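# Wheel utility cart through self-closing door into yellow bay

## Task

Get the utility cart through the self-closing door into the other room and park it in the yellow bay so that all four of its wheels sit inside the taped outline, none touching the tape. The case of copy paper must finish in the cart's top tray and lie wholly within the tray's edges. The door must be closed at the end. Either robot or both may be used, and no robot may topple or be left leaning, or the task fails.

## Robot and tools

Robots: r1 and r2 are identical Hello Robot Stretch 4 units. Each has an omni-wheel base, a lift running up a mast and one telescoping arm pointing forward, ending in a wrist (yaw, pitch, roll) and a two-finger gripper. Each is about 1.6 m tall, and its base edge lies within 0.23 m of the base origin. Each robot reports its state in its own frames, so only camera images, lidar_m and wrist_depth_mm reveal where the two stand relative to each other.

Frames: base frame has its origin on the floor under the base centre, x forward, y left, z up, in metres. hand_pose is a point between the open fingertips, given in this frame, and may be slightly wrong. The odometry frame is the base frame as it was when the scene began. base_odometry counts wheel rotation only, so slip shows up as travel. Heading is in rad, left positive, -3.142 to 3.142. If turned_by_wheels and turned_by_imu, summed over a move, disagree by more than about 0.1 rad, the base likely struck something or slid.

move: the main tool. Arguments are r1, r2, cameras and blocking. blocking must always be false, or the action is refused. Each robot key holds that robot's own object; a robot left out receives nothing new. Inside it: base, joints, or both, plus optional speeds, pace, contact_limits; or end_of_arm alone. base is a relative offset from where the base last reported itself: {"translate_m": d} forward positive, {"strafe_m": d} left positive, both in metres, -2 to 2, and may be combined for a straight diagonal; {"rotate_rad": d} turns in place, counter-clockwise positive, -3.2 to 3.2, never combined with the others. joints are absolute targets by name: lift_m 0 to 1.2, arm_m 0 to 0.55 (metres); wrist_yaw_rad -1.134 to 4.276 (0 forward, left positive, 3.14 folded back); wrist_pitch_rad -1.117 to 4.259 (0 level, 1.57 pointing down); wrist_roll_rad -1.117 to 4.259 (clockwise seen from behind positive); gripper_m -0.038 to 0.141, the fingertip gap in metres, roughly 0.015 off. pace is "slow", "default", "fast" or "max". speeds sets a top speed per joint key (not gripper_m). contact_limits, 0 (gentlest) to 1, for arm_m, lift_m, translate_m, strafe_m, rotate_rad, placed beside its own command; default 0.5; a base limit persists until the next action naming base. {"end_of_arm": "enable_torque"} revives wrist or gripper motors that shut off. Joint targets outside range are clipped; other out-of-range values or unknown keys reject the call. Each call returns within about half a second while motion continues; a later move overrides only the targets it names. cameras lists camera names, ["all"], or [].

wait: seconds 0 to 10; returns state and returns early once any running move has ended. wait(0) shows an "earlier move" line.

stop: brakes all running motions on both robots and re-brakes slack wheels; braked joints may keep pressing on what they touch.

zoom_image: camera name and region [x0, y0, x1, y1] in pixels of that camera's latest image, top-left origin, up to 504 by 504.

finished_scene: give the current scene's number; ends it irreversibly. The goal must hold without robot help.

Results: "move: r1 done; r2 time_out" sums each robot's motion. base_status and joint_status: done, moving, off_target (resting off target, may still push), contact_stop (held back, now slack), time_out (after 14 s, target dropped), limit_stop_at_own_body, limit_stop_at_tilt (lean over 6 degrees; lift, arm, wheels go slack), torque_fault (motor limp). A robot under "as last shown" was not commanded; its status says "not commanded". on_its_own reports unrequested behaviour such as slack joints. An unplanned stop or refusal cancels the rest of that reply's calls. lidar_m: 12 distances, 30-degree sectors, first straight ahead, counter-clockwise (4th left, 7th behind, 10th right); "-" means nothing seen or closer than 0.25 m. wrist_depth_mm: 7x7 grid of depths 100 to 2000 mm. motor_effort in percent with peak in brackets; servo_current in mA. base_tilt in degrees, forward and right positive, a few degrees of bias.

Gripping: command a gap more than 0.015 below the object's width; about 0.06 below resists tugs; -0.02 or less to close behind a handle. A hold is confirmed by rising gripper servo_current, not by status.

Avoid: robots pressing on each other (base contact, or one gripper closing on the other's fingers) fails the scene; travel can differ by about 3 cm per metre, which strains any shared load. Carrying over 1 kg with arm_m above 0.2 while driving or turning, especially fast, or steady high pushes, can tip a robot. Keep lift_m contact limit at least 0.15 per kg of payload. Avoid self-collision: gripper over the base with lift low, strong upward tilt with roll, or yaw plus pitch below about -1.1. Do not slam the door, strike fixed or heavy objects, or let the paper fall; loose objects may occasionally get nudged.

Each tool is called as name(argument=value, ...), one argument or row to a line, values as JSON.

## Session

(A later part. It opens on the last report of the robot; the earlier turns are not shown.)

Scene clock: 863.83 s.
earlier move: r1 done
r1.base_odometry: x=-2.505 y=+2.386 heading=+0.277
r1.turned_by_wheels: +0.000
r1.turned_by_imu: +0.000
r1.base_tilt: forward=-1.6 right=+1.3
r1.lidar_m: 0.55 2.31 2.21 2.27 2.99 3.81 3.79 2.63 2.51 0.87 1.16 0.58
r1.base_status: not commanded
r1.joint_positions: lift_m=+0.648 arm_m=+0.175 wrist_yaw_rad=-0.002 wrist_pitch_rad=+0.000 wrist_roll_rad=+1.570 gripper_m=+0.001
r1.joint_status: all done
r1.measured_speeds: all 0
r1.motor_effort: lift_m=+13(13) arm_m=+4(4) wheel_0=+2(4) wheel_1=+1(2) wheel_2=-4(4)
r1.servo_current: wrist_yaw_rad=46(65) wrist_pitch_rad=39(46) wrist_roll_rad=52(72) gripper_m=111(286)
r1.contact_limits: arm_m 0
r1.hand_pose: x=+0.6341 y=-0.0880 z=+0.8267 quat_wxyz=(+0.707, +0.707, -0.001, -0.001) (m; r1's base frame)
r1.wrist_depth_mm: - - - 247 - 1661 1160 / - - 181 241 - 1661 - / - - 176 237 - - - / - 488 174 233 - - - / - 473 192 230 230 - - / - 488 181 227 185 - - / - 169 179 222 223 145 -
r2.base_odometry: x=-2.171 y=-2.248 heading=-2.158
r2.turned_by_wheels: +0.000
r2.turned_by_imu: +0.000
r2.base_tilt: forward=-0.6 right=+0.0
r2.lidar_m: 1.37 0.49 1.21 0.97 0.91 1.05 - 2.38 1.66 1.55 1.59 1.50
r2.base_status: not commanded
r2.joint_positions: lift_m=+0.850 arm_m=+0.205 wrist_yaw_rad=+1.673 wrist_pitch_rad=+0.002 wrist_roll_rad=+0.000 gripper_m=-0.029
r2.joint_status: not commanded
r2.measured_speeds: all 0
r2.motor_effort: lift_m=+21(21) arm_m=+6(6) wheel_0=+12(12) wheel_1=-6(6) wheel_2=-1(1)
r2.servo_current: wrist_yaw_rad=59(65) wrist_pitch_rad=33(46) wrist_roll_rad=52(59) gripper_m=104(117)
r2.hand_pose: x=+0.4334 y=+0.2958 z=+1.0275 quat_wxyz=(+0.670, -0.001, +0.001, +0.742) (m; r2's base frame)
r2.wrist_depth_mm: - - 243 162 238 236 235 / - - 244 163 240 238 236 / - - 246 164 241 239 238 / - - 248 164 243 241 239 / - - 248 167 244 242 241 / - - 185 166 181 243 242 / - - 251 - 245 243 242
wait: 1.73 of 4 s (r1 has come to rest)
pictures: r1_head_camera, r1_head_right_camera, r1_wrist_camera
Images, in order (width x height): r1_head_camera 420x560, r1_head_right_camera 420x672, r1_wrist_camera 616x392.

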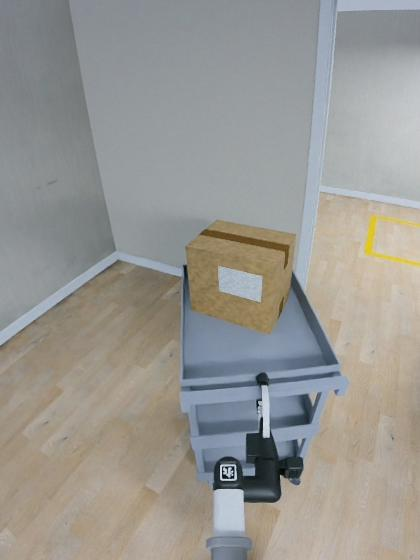

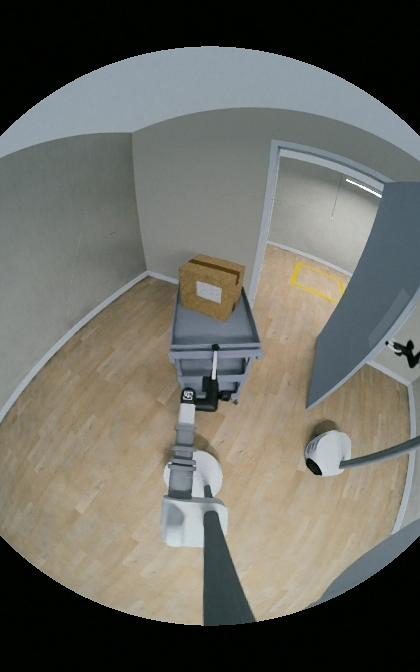

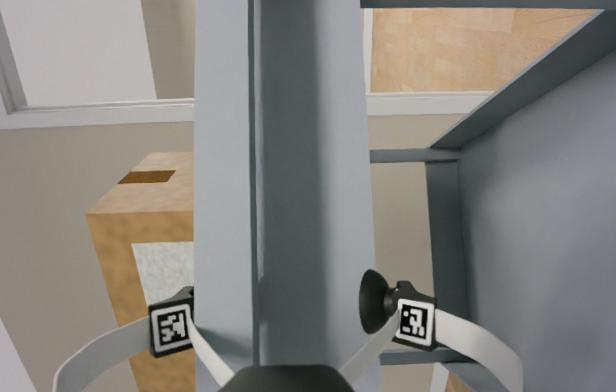

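move(
  blocking=false,
  r1={"base":{"translate_m":-0.15},"pace":"slow"},
)

wait(
  seconds=3,
)

move(
  blocking=false,
  r1={"base":{"rotate_rad":-0.15},"pace":"slow"},
)

wait(
  seconds=3,
  cameras=["r1_head_camera","r1_wrist_camera"],
)

Scene clock: 876.37 s.
move: r1 moving
r1.base_odometry: x=-2.516 y=+2.383 heading=+0.277
r1.turned_by_wheels: -0.001
r1.turned_by_imu: -0.001
r1.base_tilt: forward=-1.6 right=+1.3
r1.lidar_m: 0.54 2.35 2.21 2.27 2.99 3.80 3.82 2.66 2.52 0.92 1.07 0.61
r1.base_status: translate_m moving
r1.joint_positions: lift_m=+0.648 arm_m=+0.175 wrist_yaw_rad=-0.002 wrist_pitch_rad=-0.008 wrist_roll_rad=+1.570 gripper_m=+0.001
r1.joint_status: not commanded
r1.measured_speeds: translate_m=-0.050 strafe_m=+0.000 rotate_rad=-0.012 lift_m=+0.000 arm_m=+0.000 wrist_yaw_rad=+0.000 wrist_pitch_rad=-0.054 wrist_roll_rad=+0.000
r1.motor_effort: lift_m=+13(13) arm_m=+0(4) wheel_0=-6(8) wheel_1=-5(6) wheel_2=+5(5)
r1.servo_current: wrist_yaw_rad=46(65) wrist_pitch_rad=52(52) wrist_roll_rad=33(59) gripper_m=59(117)
r1.contact_limits: arm_m 0
r1.hand_pose: x=+0.6341 y=-0.0881 z=+0.8289 quat_wxyz=(+0.707, +0.707, -0.004, +0.002) (m; r1's base frame)
r1.wrist_depth_mm: - - - 256 281 1808 1229 / - - - 252 252 1808 - / - - 615 247 248 - - / - 480 504 243 242 - - / - 488 488 240 239 - - / - - 185 205 183 - - / - 157 574 185 179 - -
r2: as last shown
r2.base_tilt: forward=-0.7 right=+0.1
r2.lidar_m: 1.38 0.45 1.19 0.96 0.93 1.05 - 2.40 1.65 1.54 1.60 1.49
r2.motor_effort: lift_m=+21(21) arm_m=+5(6) wheel_0=+12(12) wheel_1=-6(6) wheel_2=-1(1)
r2.servo_current: wrist_yaw_rad=46(65) wrist_pitch_rad=46(52) wrist_roll_rad=46(52) gripper_m=104(117)
r2.wrist_depth_mm: - - 243 162 238 236 235 / - - 244 163 241 238 236 / - - 246 164 242 239 236 / - - 247 165 242 240 238 / - - 249 167 244 241 240 / - - 184 166 181 244 241 / - - 252 - 246 243 243
pictures: none

Scene clock: 878.67 s.
earlier move: r1 done
r1.base_odometry: x=-2.649 y=+2.345 heading=+0.278
r1.turned_by_wheels: +0.001
r1.turned_by_imu: +0.002
r1.base_tilt: forward=-1.6 right=+1.3
r1.lidar_m: 0.56 2.39 2.27 2.34 3.06 3.67 3.71 2.61 2.44 0.93 0.94 0.59
r1.base_status: done
r1.joint_positions: lift_m=+0.648 arm_m=+0.175 wrist_yaw_rad=+0.003 wrist_pitch_rad=-0.009 wrist_roll_rad=+1.570 gripper_m=+0.001
r1.joint_status: not commanded
r1.measured_speeds: all 0
r1.motor_effort: lift_m=+13(13) arm_m=-4(4) wheel_0=+1(9) wheel_1=-1(7) wheel_2=+7(12)
r1.servo_current: wrist_yaw_rad=26(72) wrist_pitch_rad=59(65) wrist_roll_rad=52(65) gripper_m=52(117)
r1.contact_limits: arm_m 0
r1.hand_pose: x=+0.6346 y=-0.0866 z=+0.8293 quat_wxyz=(+0.707, +0.707, -0.002, +0.004) (m; r1's base frame)
r1.wrist_depth_mm: - - - 231 229 1808 1308 / 1618 - - 233 231 1863 - / - 512 512 234 232 - - / - 473 469 234 234 - - / - - 521 235 234 - - / - - 185 192 236 - - / - 163 - 163 157 - -
r2.base_odometry: x=-2.171 y=-2.248 heading=-2.158
r2.turned_by_wheels: +0.000
r2.turned_by_imu: +0.000
r2.base_tilt: forward=-0.6 right=+0.1
r2.lidar_m: 1.40 0.44 1.18 0.89 0.92 0.93 - 2.40 1.64 1.54 1.57 1.49
r2.base_status: not commanded
r2.joint_positions: lift_m=+0.850 arm_m=+0.205 wrist_yaw_rad=+1.673 wrist_pitch_rad=+0.002 wrist_roll_rad=+0.000 gripper_m=-0.029
r2.joint_status: not commanded
r2.measured_speeds: all 0
r2.motor_effort: lift_m=+21(21) arm_m=+5(6) wheel_0=+12(12) wheel_1=-6(6) wheel_2=-1(1)
r2.servo_current: wrist_yaw_rad=59(72) wrist_pitch_rad=46(52) wrist_roll_rad=52(59) gripper_m=111(117)
r2.hand_pose: x=+0.4334 y=+0.2958 z=+1.0275 quat_wxyz=(+0.670, -0.001, +0.001, +0.742) (m; r2's base frame)
r2.wrist_depth_mm: - - 241 162 239 237 236 / - - 244 163 239 239 236 / - - 246 164 242 239 237 / - - 247 164 243 240 238 / - - 248 167 244 241 239 / - - 183 166 182 242 241 / - - 251 - 246 244 243
wait: 2.30 of 3 s (r1 has come to rest)
pictures: none

Scene clock: 879.17 s.
move: r1 moving
r1.base_odometry: x=-2.649 y=+2.345 heading=+0.166
r1.turned_by_wheels: -0.112
r1.turned_by_imu: -0.112
r1.base_tilt: forward=-1.6 right=+1.3
r1.lidar_m: 0.55 2.51 2.27 2.30 2.82 3.68 3.71 2.73 2.45 0.95 0.91 0.61
r1.base_status: rotate_rad moving
r1.joint_positions: lift_m=+0.648 arm_m=+0.175 wrist_yaw_rad=+0.006 wrist_pitch_rad=-0.009 wrist_roll_rad=+1.570 gripper_m=+0.001
r1.joint_status: not commanded
r1.measured_speeds: translate_m=-0.001 strafe_m=+0.000 rotate_rad=-0.300 lift_m=+0.000 arm_m=+0.000 wrist_yaw_rad=+0.000 wrist_pitch_rad=+0.000 wrist_roll_rad=+0.000
r1.motor_effort: lift_m=+13(13) arm_m=+1(4) wheel_0=+10(15) wheel_1=+5(9) wheel_2=+8(12)
r1.servo_current: wrist_yaw_rad=59(72) wrist_pitch_rad=52(59) wrist_roll_rad=52(65) gripper_m=59(59)
r1.contact_limits: arm_m 0
r1.hand_pose: x=+0.6348 y=-0.0856 z=+0.8293 quat_wxyz=(+0.707, +0.707, -0.001, +0.005) (m; r1's base frame)
r1.wrist_depth_mm: - - - 262 268 283 1205 / 1708 - - 255 257 1808 1255 / 1708 - - 251 250 - - / - 512 508 245 245 - - / - 480 484 240 239 - - / - - 187 194 235 - - / - 157 559 175 166 - -
r2: as last shown
r2.base_tilt: forward=-0.7 right=+0.0
r2.lidar_m: 1.37 0.48 1.13 0.84 0.93 0.96 - 2.41 1.64 1.55 1.58 1.47
r2.servo_current: wrist_yaw_rad=59(65) wrist_pitch_rad=39(52) wrist_roll_rad=52(52) gripper_m=104(117)
r2.wrist_depth_mm: - - 243 162 238 236 236 / - - 244 163 240 238 236 / - - 246 164 242 239 237 / - - 248 164 243 240 239 / - - 249 167 244 242 239 / - - 183 167 181 242 243 / - - 250 - 246 243 242
pictures: none

Scene clock: 879.80 s.
earlier move: r1 done
r1.base_odometry: x=-2.649 y=+2.345 heading=+0.128
r1.turned_by_wheels: -0.038
r1.turned_by_imu: -0.038
r1.base_tilt: forward=-1.6 right=+1.3
r1.lidar_m: 0.51 2.56 2.26 2.29 2.70 3.67 3.69 2.78 2.47 0.96 0.92 0.62
r1.base_status: done
r1.joint_positions: lift_m=+0.648 arm_m=+0.175 wrist_yaw_rad=-0.002 wrist_pitch_rad=-0.009 wrist_roll_rad=+1.570 gripper_m=+0.001
r1.joint_status: not commanded
r1.measured_speeds: all 0
r1.motor_effort: lift_m=+13(13) arm_m=+4(4) wheel_0=+2(15) wheel_1=+3(9) wheel_2=-2(12)
r1.servo_current: wrist_yaw_rad=46(72) wrist_pitch_rad=59(65) wrist_roll_rad=52(65) gripper_m=52(59)
r1.contact_limits: arm_m 0
r1.hand_pose: x=+0.6341 y=-0.0879 z=+0.8293 quat_wxyz=(+0.707, +0.707, -0.004, +0.003) (m; r1's base frame)
r1.wrist_depth_mm: - - - - 303 301 303 / 1661 - - - 314 1708 1229 / 1661 - - - 272 1921 - / 1808 - 661 254 256 - - / - 477 500 243 241 - - / - 477 186 202 182 - - / - 157 496 172 181 - -
r2.base_odometry: x=-2.171 y=-2.248 heading=-2.158
r2.turned_by_wheels: +0.000
r2.turned_by_imu: +0.000
r2.base_tilt: forward=-0.7 right=+0.0
r2.lidar_m: 1.39 0.46 1.15 0.81 0.90 0.95 - 2.41 1.66 1.53 1.61 1.47
r2.base_status: not commanded
r2.joint_positions: lift_m=+0.850 arm_m=+0.205 wrist_yaw_rad=+1.673 wrist_pitch_rad=+0.002 wrist_roll_rad=+0.000 gripper_m=-0.029
r2.joint_status: not commanded
r2.measured_speeds: all 0
r2.motor_effort: lift_m=+21(21) arm_m=+5(6) wheel_0=+11(12) wheel_1=-5(6) wheel_2=-1(1)
r2.servo_current: wrist_yaw_rad=59(65) wrist_pitch_rad=39(52) wrist_roll_rad=46(59) gripper_m=104(117)
r2.hand_pose: x=+0.4334 y=+0.2958 z=+1.0275 quat_wxyz=(+0.670, -0.001, +0.001, +0.742) (m; r2's base frame)
r2.wrist_depth_mm: - - 244 162 239 236 236 / - - 245 163 241 237 236 / - - 245 164 242 239 237 / - - 247 165 242 241 238 / - - 248 167 244 241 239 / - - 183 166 181 243 241 / - - 250 - 246 244 243
wait: 0.63 of 3 s (r1 has come to rest)
pictures: r1_head_camera, r1_wrist_camera
Images, in order (width x height): r1_head_camera 420x560, r1_wrist_camera 616x392.

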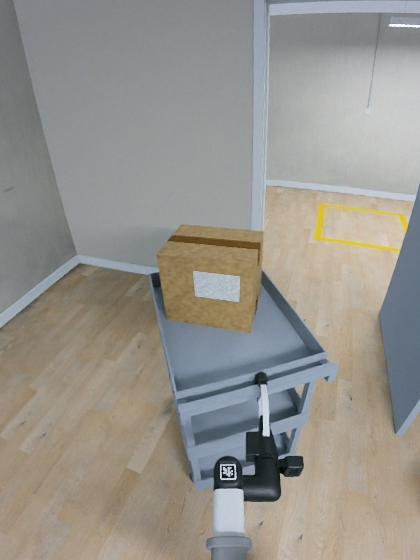

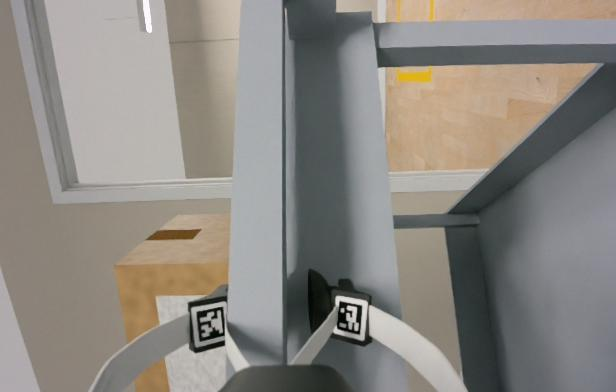

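move(
  blocking=false,
  r1={"base":{"translate_m":-0.8,"strafe_m":-0.16},"pace":"slow"},
)

wait(
  seconds=10,
  cameras=["r1_head_camera","r1_wrist_camera"],
)

Scene clock: 887.87 s.
move: r1 moving
r1.base_odometry: x=-2.660 y=+2.341 heading=+0.128
r1.turned_by_wheels: -0.001
r1.turned_by_imu: -0.001
r1.base_tilt: forward=-1.6 right=+1.3
r1.lidar_m: 0.52 2.56 2.29 2.28 2.70 3.66 3.69 2.78 2.46 0.96 0.91 0.62
r1.base_status: translate_m moving; strafe_m moving
r1.joint_positions: lift_m=+0.648 arm_m=+0.175 wrist_yaw_rad=-0.002 wrist_pitch_rad=-0.009 wrist_roll_rad=+1.570 gripper_m=+0.001
r1.joint_status: not commanded
r1.measured_speeds: translate_m=-0.049 strafe_m=-0.010 rotate_rad=+0.003 lift_m=+0.000 arm_m=+0.000 wrist_yaw_rad=+0.000 wrist_pitch_rad=-0.001 wrist_roll_rad=+0.000
r1.motor_effort: lift_m=+13(13) arm_m=+0(4) wheel_0=-6(8) wheel_1=-6(7) wheel_2=+8(8)
r1.servo_current: wrist_yaw_rad=52(72) wrist_pitch_rad=59(59) wrist_roll_rad=39(52) gripper_m=52(59)
r1.contact_limits: arm_m 0
r1.hand_pose: x=+0.6342 y=-0.0879 z=+0.8294 quat_wxyz=(+0.707, +0.707, -0.004, +0.003) (m; r1's base frame)
r1.wrist_depth_mm: - - - - 296 298 296 / 1708 - - - - 1808 1229 / 1661 - - 260 266 1808 - / - - 609 254 256 - - / - 480 473 244 243 - - / - 496 183 190 182 - - / - 155 504 172 157 - -
r2: as last shown
r2.base_tilt: forward=-0.6 right=+0.1
r2.lidar_m: 1.38 0.47 1.15 0.78 0.89 0.96 - 2.36 1.63 1.53 1.58 1.47
r2.motor_effort: lift_m=+21(21) arm_m=+6(6) wheel_0=+11(12) wheel_1=-6(6) wheel_2=-1(1)
r2.servo_current: wrist_yaw_rad=52(65) wrist_pitch_rad=46(46) wrist_roll_rad=59(59) gripper_m=111(117)
r2.wrist_depth_mm: - - 243 162 238 236 236 / - - 244 163 240 238 236 / - - 245 164 242 238 238 / - - 247 165 243 241 238 / - - 249 167 244 240 241 / - - 183 166 181 243 242 / - - 250 - 247 244 243
pictures: none

Scene clock: 896.80 s.
earlier move: r1 done
r1.base_odometry: x=-3.422 y=+2.085 heading=+0.128
r1.turned_by_wheels: +0.000
r1.turned_by_imu: -0.004
r1.base_tilt: forward=-1.6 right=+1.3
r1.lidar_m: 0.44 0.59 2.69 2.68 3.21 2.96 3.01 2.28 2.05 2.08 1.39 0.64
r1.base_status: done
r1.joint_positions: lift_m=+0.648 arm_m=+0.175 wrist_yaw_rad=+0.000 wrist_pitch_rad=-0.010 wrist_roll_rad=+1.570 gripper_m=+0.001
r1.joint_status: not commanded
r1.measured_speeds: all 0
r1.motor_effort: lift_m=+13(13) arm_m=-4(4) wheel_0=-7(10) wheel_1=-4(8) wheel_2=+3(12)
r1.servo_current: wrist_yaw_rad=39(72) wrist_pitch_rad=59(72) wrist_roll_rad=39(72) gripper_m=52(65)
r1.contact_limits: arm_m 0
r1.hand_pose: x=+0.6343 y=-0.0873 z=+0.8295 quat_wxyz=(+0.707, +0.707, -0.003, +0.004) (m; r1's base frame)
r1.wrist_depth_mm: - - 1397 286 - 1808 1255 / - - - - 340 340 342 / - - - - - 1863 1366 / - - - 211 281 1921 - / - - - 251 254 - - / - 559 185 190 183 - - / - 163 459 167 180 - -
r2.base_odometry: x=-2.171 y=-2.248 heading=-2.158
r2.turned_by_wheels: +0.000
r2.turned_by_imu: +0.001
r2.base_tilt: forward=-0.7 right=+0.0
r2.lidar_m: 1.38 0.47 1.89 3.20 0.76 0.73 1.32 2.41 1.66 1.55 1.59 1.49
r2.base_status: not commanded
r2.joint_positions: lift_m=+0.850 arm_m=+0.205 wrist_yaw_rad=+1.673 wrist_pitch_rad=+0.002 wrist_roll_rad=+0.000 gripper_m=-0.029
r2.joint_status: not commanded
r2.measured_speeds: all 0
r2.motor_effort: lift_m=+21(21) arm_m=+6(6) wheel_0=+12(12) wheel_1=-6(6) wheel_2=-1(1)
r2.servo_current: wrist_yaw_rad=46(78) wrist_pitch_rad=46(46) wrist_roll_rad=46(72) gripper_m=111(117)
r2.hand_pose: x=+0.4334 y=+0.2958 z=+1.0275 quat_wxyz=(+0.670, -0.001, +0.001, +0.742) (m; r2's base frame)
r2.wrist_depth_mm: - - 242 162 238 236 235 / - - 244 163 240 237 236 / - - 246 165 242 239 237 / - - 247 165 243 240 239 / 1078 - 249 167 243 242 240 / - - 185 166 181 242 241 / 1229 - 251 - 246 243 243
wait: 8.93 of 10 s (r1 has come to rest)
pictures: r1_head_camera, r1_wrist_camera
Images, in order (width x height): r1_head_camera 420x560, r1_wrist_camera 616x392.

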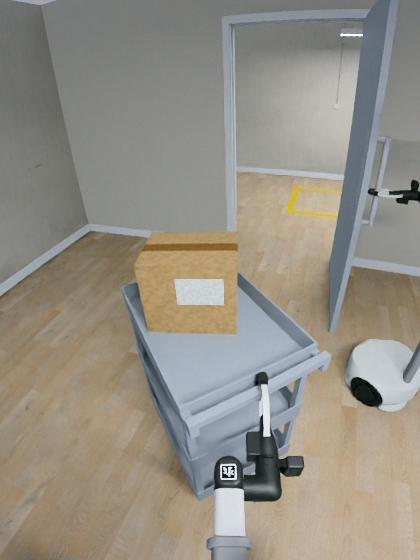

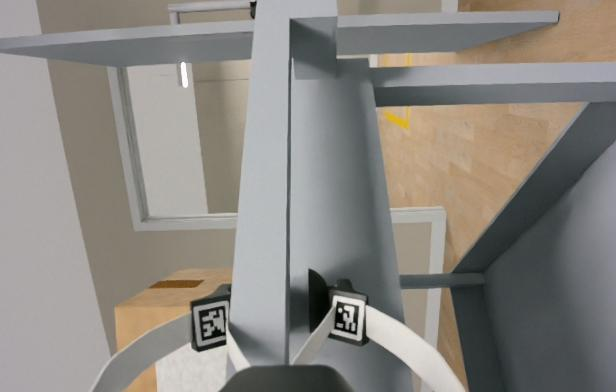

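move(
  blocking=false,
  r1={"base":{"translate_m":0.0,"strafe_m":0.22},"pace":"slow"},
)

wait(
  seconds=5,
)

move(
  blocking=false,
  r1={"base":{"rotate_rad":-0.17},"pace":"slow"},
)

wait(
  seconds=3,
  cameras=["r1_head_camera","r1_wrist_camera"],
)

Scene clock: 932.60 s.
move: r1 moving
r1.base_odometry: x=-3.423 y=+2.099 heading=+0.127
r1.turned_by_wheels: -0.001
r1.turned_by_imu: -0.001
r1.base_tilt: forward=-1.6 right=+1.3
r1.lidar_m: 0.47 0.66 2.64 2.67 3.22 2.97 2.99 2.36 2.06 2.08 1.40 0.63
r1.base_status: translate_m moving; strafe_m moving
r1.joint_positions: lift_m=+0.648 arm_m=+0.175 wrist_yaw_rad=-0.003 wrist_pitch_rad=-0.010 wrist_roll_rad=+1.570 gripper_m=+0.001
r1.joint_status: not commanded
r1.measured_speeds: translate_m=+0.000 strafe_m=+0.056 rotate_rad=-0.002 lift_m=+0.000 arm_m=+0.000 wrist_yaw_rad=-0.015 wrist_pitch_rad=+0.000 wrist_roll_rad=+0.000
r1.motor_effort: lift_m=+13(13) arm_m=-4(4) wheel_0=-10(13) wheel_1=+2(6) wheel_2=-2(2)
r1.servo_current: wrist_yaw_rad=46(72) wrist_pitch_rad=59(65) wrist_roll_rad=46(59) gripper_m=52(59)
r1.contact_limits: arm_m 0
r1.hand_pose: x=+0.6340 y=-0.0883 z=+0.8295 quat_wxyz=(+0.707, +0.707, -0.005, +0.002) (m; r1's base frame)
r1.wrist_depth_mm: - - 1366 286 - 1576 1229 / - - - - 336 342 343 / - - - - - 1863 1366 / - - - 260 278 1921 - / - - - 250 252 - - / - 564 183 202 183 - - / - 156 455 216 208 - -
r2: as last shown
r2.turned_by_imu: +0.000
r2.base_tilt: forward=-0.6 right=+0.0
r2.lidar_m: 1.38 0.46 1.92 3.18 0.75 0.76 1.31 2.38 1.66 1.54 1.59 1.47
r2.servo_current: wrist_yaw_rad=46(59) wrist_pitch_rad=46(46) wrist_roll_rad=46(65) gripper_m=117(117)
r2.wrist_depth_mm: - - 243 162 239 237 236 / - - 244 163 241 238 236 / - - 245 165 242 238 236 / - - 246 164 242 240 239 / 1060 - 249 167 244 242 240 / - - 185 166 181 243 241 / 1229 - 250 - 246 243 243
pictures: none

Scene clock: 935.43 s.
earlier move: r1 done
r1.base_odometry: x=-3.450 y=+2.303 heading=+0.127
r1.turned_by_wheels: +0.000
r1.turned_by_imu: +0.000
r1.base_tilt: forward=-1.6 right=+1.3
r1.lidar_m: 0.53 2.82 2.45 2.48 3.03 2.90 2.93 2.54 2.26 2.28 1.41 0.63
r1.base_status: done
r1.joint_positions: lift_m=+0.648 arm_m=+0.175 wrist_yaw_rad=-0.006 wrist_pitch_rad=-0.010 wrist_roll_rad=+1.570 gripper_m=+0.001
r1.joint_status: not commanded
r1.measured_speeds: all 0
r1.motor_effort: lift_m=+13(13) arm_m=+4(4) wheel_0=-4(15) wheel_1=+1(7) wheel_2=-3(6)
r1.servo_current: wrist_yaw_rad=65(78) wrist_pitch_rad=52(65) wrist_roll_rad=46(72) gripper_m=46(59)
r1.contact_limits: arm_m 0
r1.hand_pose: x=+0.6337 y=-0.0892 z=+0.8295 quat_wxyz=(+0.707, +0.707, -0.006, +0.001) (m; r1's base frame)
r1.wrist_depth_mm: - - - - 286 286 298 / - - - 262 267 1863 1255 / - - - 255 258 - - / - - 621 247 248 - - / - 480 473 237 239 - - / - 508 185 194 182 - - / - 157 517 170 179 - -
r2.base_odometry: x=-2.171 y=-2.248 heading=-2.158
r2.turned_by_wheels: +0.000
r2.turned_by_imu: +0.000
r2.base_tilt: forward=-0.6 right=+0.0
r2.lidar_m: 1.40 0.45 1.94 3.19 0.87 0.90 - 2.41 1.65 1.55 1.57 1.48
r2.base_status: not commanded
r2.joint_positions: lift_m=+0.850 arm_m=+0.205 wrist_yaw_rad=+1.673 wrist_pitch_rad=+0.002 wrist_roll_rad=+0.000 gripper_m=-0.029
r2.joint_status: not commanded
r2.measured_speeds: all 0
r2.motor_effort: lift_m=+21(21) arm_m=+5(6) wheel_0=+12(12) wheel_1=-6(6) wheel_2=-1(1)
r2.servo_current: wrist_yaw_rad=52(72) wrist_pitch_rad=39(46) wrist_roll_rad=59(65) gripper_m=111(117)
r2.hand_pose: x=+0.4334 y=+0.2958 z=+1.0275 quat_wxyz=(+0.670, -0.001, +0.001, +0.742) (m; r2's base frame)
r2.wrist_depth_mm: - - 242 163 238 237 234 / - - 245 163 239 237 236 / - - 246 164 240 238 238 / - - 247 165 242 240 239 / 1060 - 248 167 245 241 240 / - - 185 167 181 243 241 / - - 251 - 246 243 242
wait: 2.83 of 5 s (r1 has come to rest)
pictures: none

Scene clock: 935.93 s.
move: r1 moving
r1.base_odometry: x=-3.449 y=+2.303 heading=+0.011
r1.turned_by_wheels: -0.116
r1.turned_by_imu: -0.116
r1.base_tilt: forward=-1.6 right=+1.2
r1.lidar_m: 0.48 0.60 2.49 2.43 2.73 2.91 2.91 2.71 2.28 2.26 2.52 0.65
r1.base_status: rotate_rad moving
r1.joint_positions: lift_m=+0.648 arm_m=+0.175 wrist_yaw_rad=+0.008 wrist_pitch_rad=-0.010 wrist_roll_rad=+1.570 gripper_m=+0.001
r1.joint_status: not commanded
r1.measured_speeds: translate_m=+0.002 strafe_m=+0.000 rotate_rad=-0.341 lift_m=+0.000 arm_m=+0.000 wrist_yaw_rad=+0.008 wrist_pitch_rad=+0.000 wrist_roll_rad=+0.000
r1.motor_effort: lift_m=+13(13) arm_m=+2(4) wheel_0=+12(15) wheel_1=+6(9) wheel_2=+11(11)
r1.servo_current: wrist_yaw_rad=72(72) wrist_pitch_rad=59(65) wrist_roll_rad=39(65) gripper_m=46(59)
r1.contact_limits: arm_m 0
r1.hand_pose: x=+0.6350 y=-0.0852 z=+0.8295 quat_wxyz=(+0.707, +0.707, -0.001, +0.006) (m; r1's base frame)
r1.wrist_depth_mm: - - - - 298 298 1138 / - - - - 303 1576 1205 / - - - - 274 1921 - / - - - 256 259 - - / - 574 492 247 248 - - / - 488 191 190 235 - - / - 163 183 162 156 - -
r2: as last shown
r2.lidar_m: 1.39 0.46 1.92 3.19 0.86 0.88 - 2.37 1.64 1.55 1.57 1.46
r2.motor_effort: lift_m=+21(21) arm_m=+6(6) wheel_0=+12(12) wheel_1=-6(6) wheel_2=-1(1)
r2.servo_current: wrist_yaw_rad=46(65) wrist_pitch_rad=39(46) wrist_roll_rad=39(59) gripper_m=111(117)
r2.wrist_depth_mm: - - 243 162 238 236 236 / - - 244 163 239 238 236 / - - 246 165 240 238 237 / - - 246 164 243 240 238 / 1060 - 249 167 244 242 239 / 1308 - 185 166 181 244 240 / 1008 - 250 - 246 244 243
pictures: none

Scene clock: 936.53 s.
earlier move: r1 done
r1.base_odometry: x=-3.450 y=+2.303 heading=-0.043
r1.turned_by_wheels: -0.054
r1.turned_by_imu: -0.054
r1.base_tilt: forward=-1.6 right=+1.3
r1.lidar_m: 0.48 0.57 2.49 2.46 2.68 2.93 2.90 2.82 2.28 2.26 2.49 0.64
r1.base_status: done
r1.joint_positions: lift_m=+0.648 arm_m=+0.175 wrist_yaw_rad=+0.003 wrist_pitch_rad=-0.010 wrist_roll_rad=+1.570 gripper_m=+0.001
r1.joint_status: not commanded
r1.measured_speeds: all 0
r1.motor_effort: lift_m=+13(13) arm_m=-4(4) wheel_0=+3(15) wheel_1=+2(9) wheel_2=+1(11)
r1.servo_current: wrist_yaw_rad=33(72) wrist_pitch_rad=65(65) wrist_roll_rad=52(65) gripper_m=52(59)
r1.contact_limits: arm_m 0
r1.hand_pose: x=+0.6345 y=-0.0866 z=+0.8295 quat_wxyz=(+0.707, +0.707, -0.002, +0.005) (m; r1's base frame)
r1.wrist_depth_mm: - - - - - 1576 1182 / - - - - 322 325 329 / - - - - - 1921 1366 / - - - 257 271 - - / - - 661 248 250 854 - / - 469 185 204 232 - - / - 156 466 185 179 - -
r2.base_odometry: x=-2.171 y=-2.248 heading=-2.158
r2.turned_by_wheels: +0.000
r2.turned_by_imu: +0.000
r2.base_tilt: forward=-0.6 right=+0.0
r2.lidar_m: 1.37 0.46 1.92 3.20 0.85 0.88 - 2.38 1.63 1.54 1.60 1.48
r2.base_status: not commanded
r2.joint_positions: lift_m=+0.850 arm_m=+0.205 wrist_yaw_rad=+1.673 wrist_pitch_rad=+0.002 wrist_roll_rad=+0.000 gripper_m=-0.029
r2.joint_status: not commanded
r2.measured_speeds: all 0
r2.motor_effort: lift_m=+21(21) arm_m=+5(6) wheel_0=+12(12) wheel_1=-6(6) wheel_2=-1(1)
r2.servo_current: wrist_yaw_rad=52(65) wrist_pitch_rad=39(46) wrist_roll_rad=52(59) gripper_m=111(117)
r2.hand_pose: x=+0.4334 y=+0.2958 z=+1.0275 quat_wxyz=(+0.670, -0.001, +0.001, +0.742) (m; r2's base frame)
r2.wrist_depth_mm: - - 243 162 239 236 236 / - - 244 163 239 238 237 / - - 245 165 241 238 237 / - - 247 165 243 240 238 / 1060 - 248 167 244 242 240 / - - 185 166 181 243 241 / - - 251 - 246 242 242
wait: 0.60 of 3 s (r1 has come to rest)
pictures: r1_head_camera, r1_wrist_camera
Images, in order (width x height): r1_head_camera 420x560, r1_wrist_camera 616x392.

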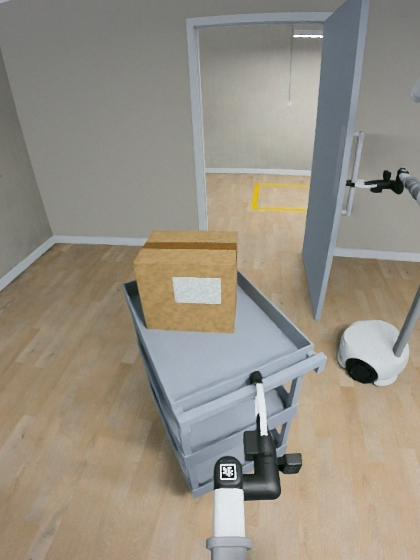

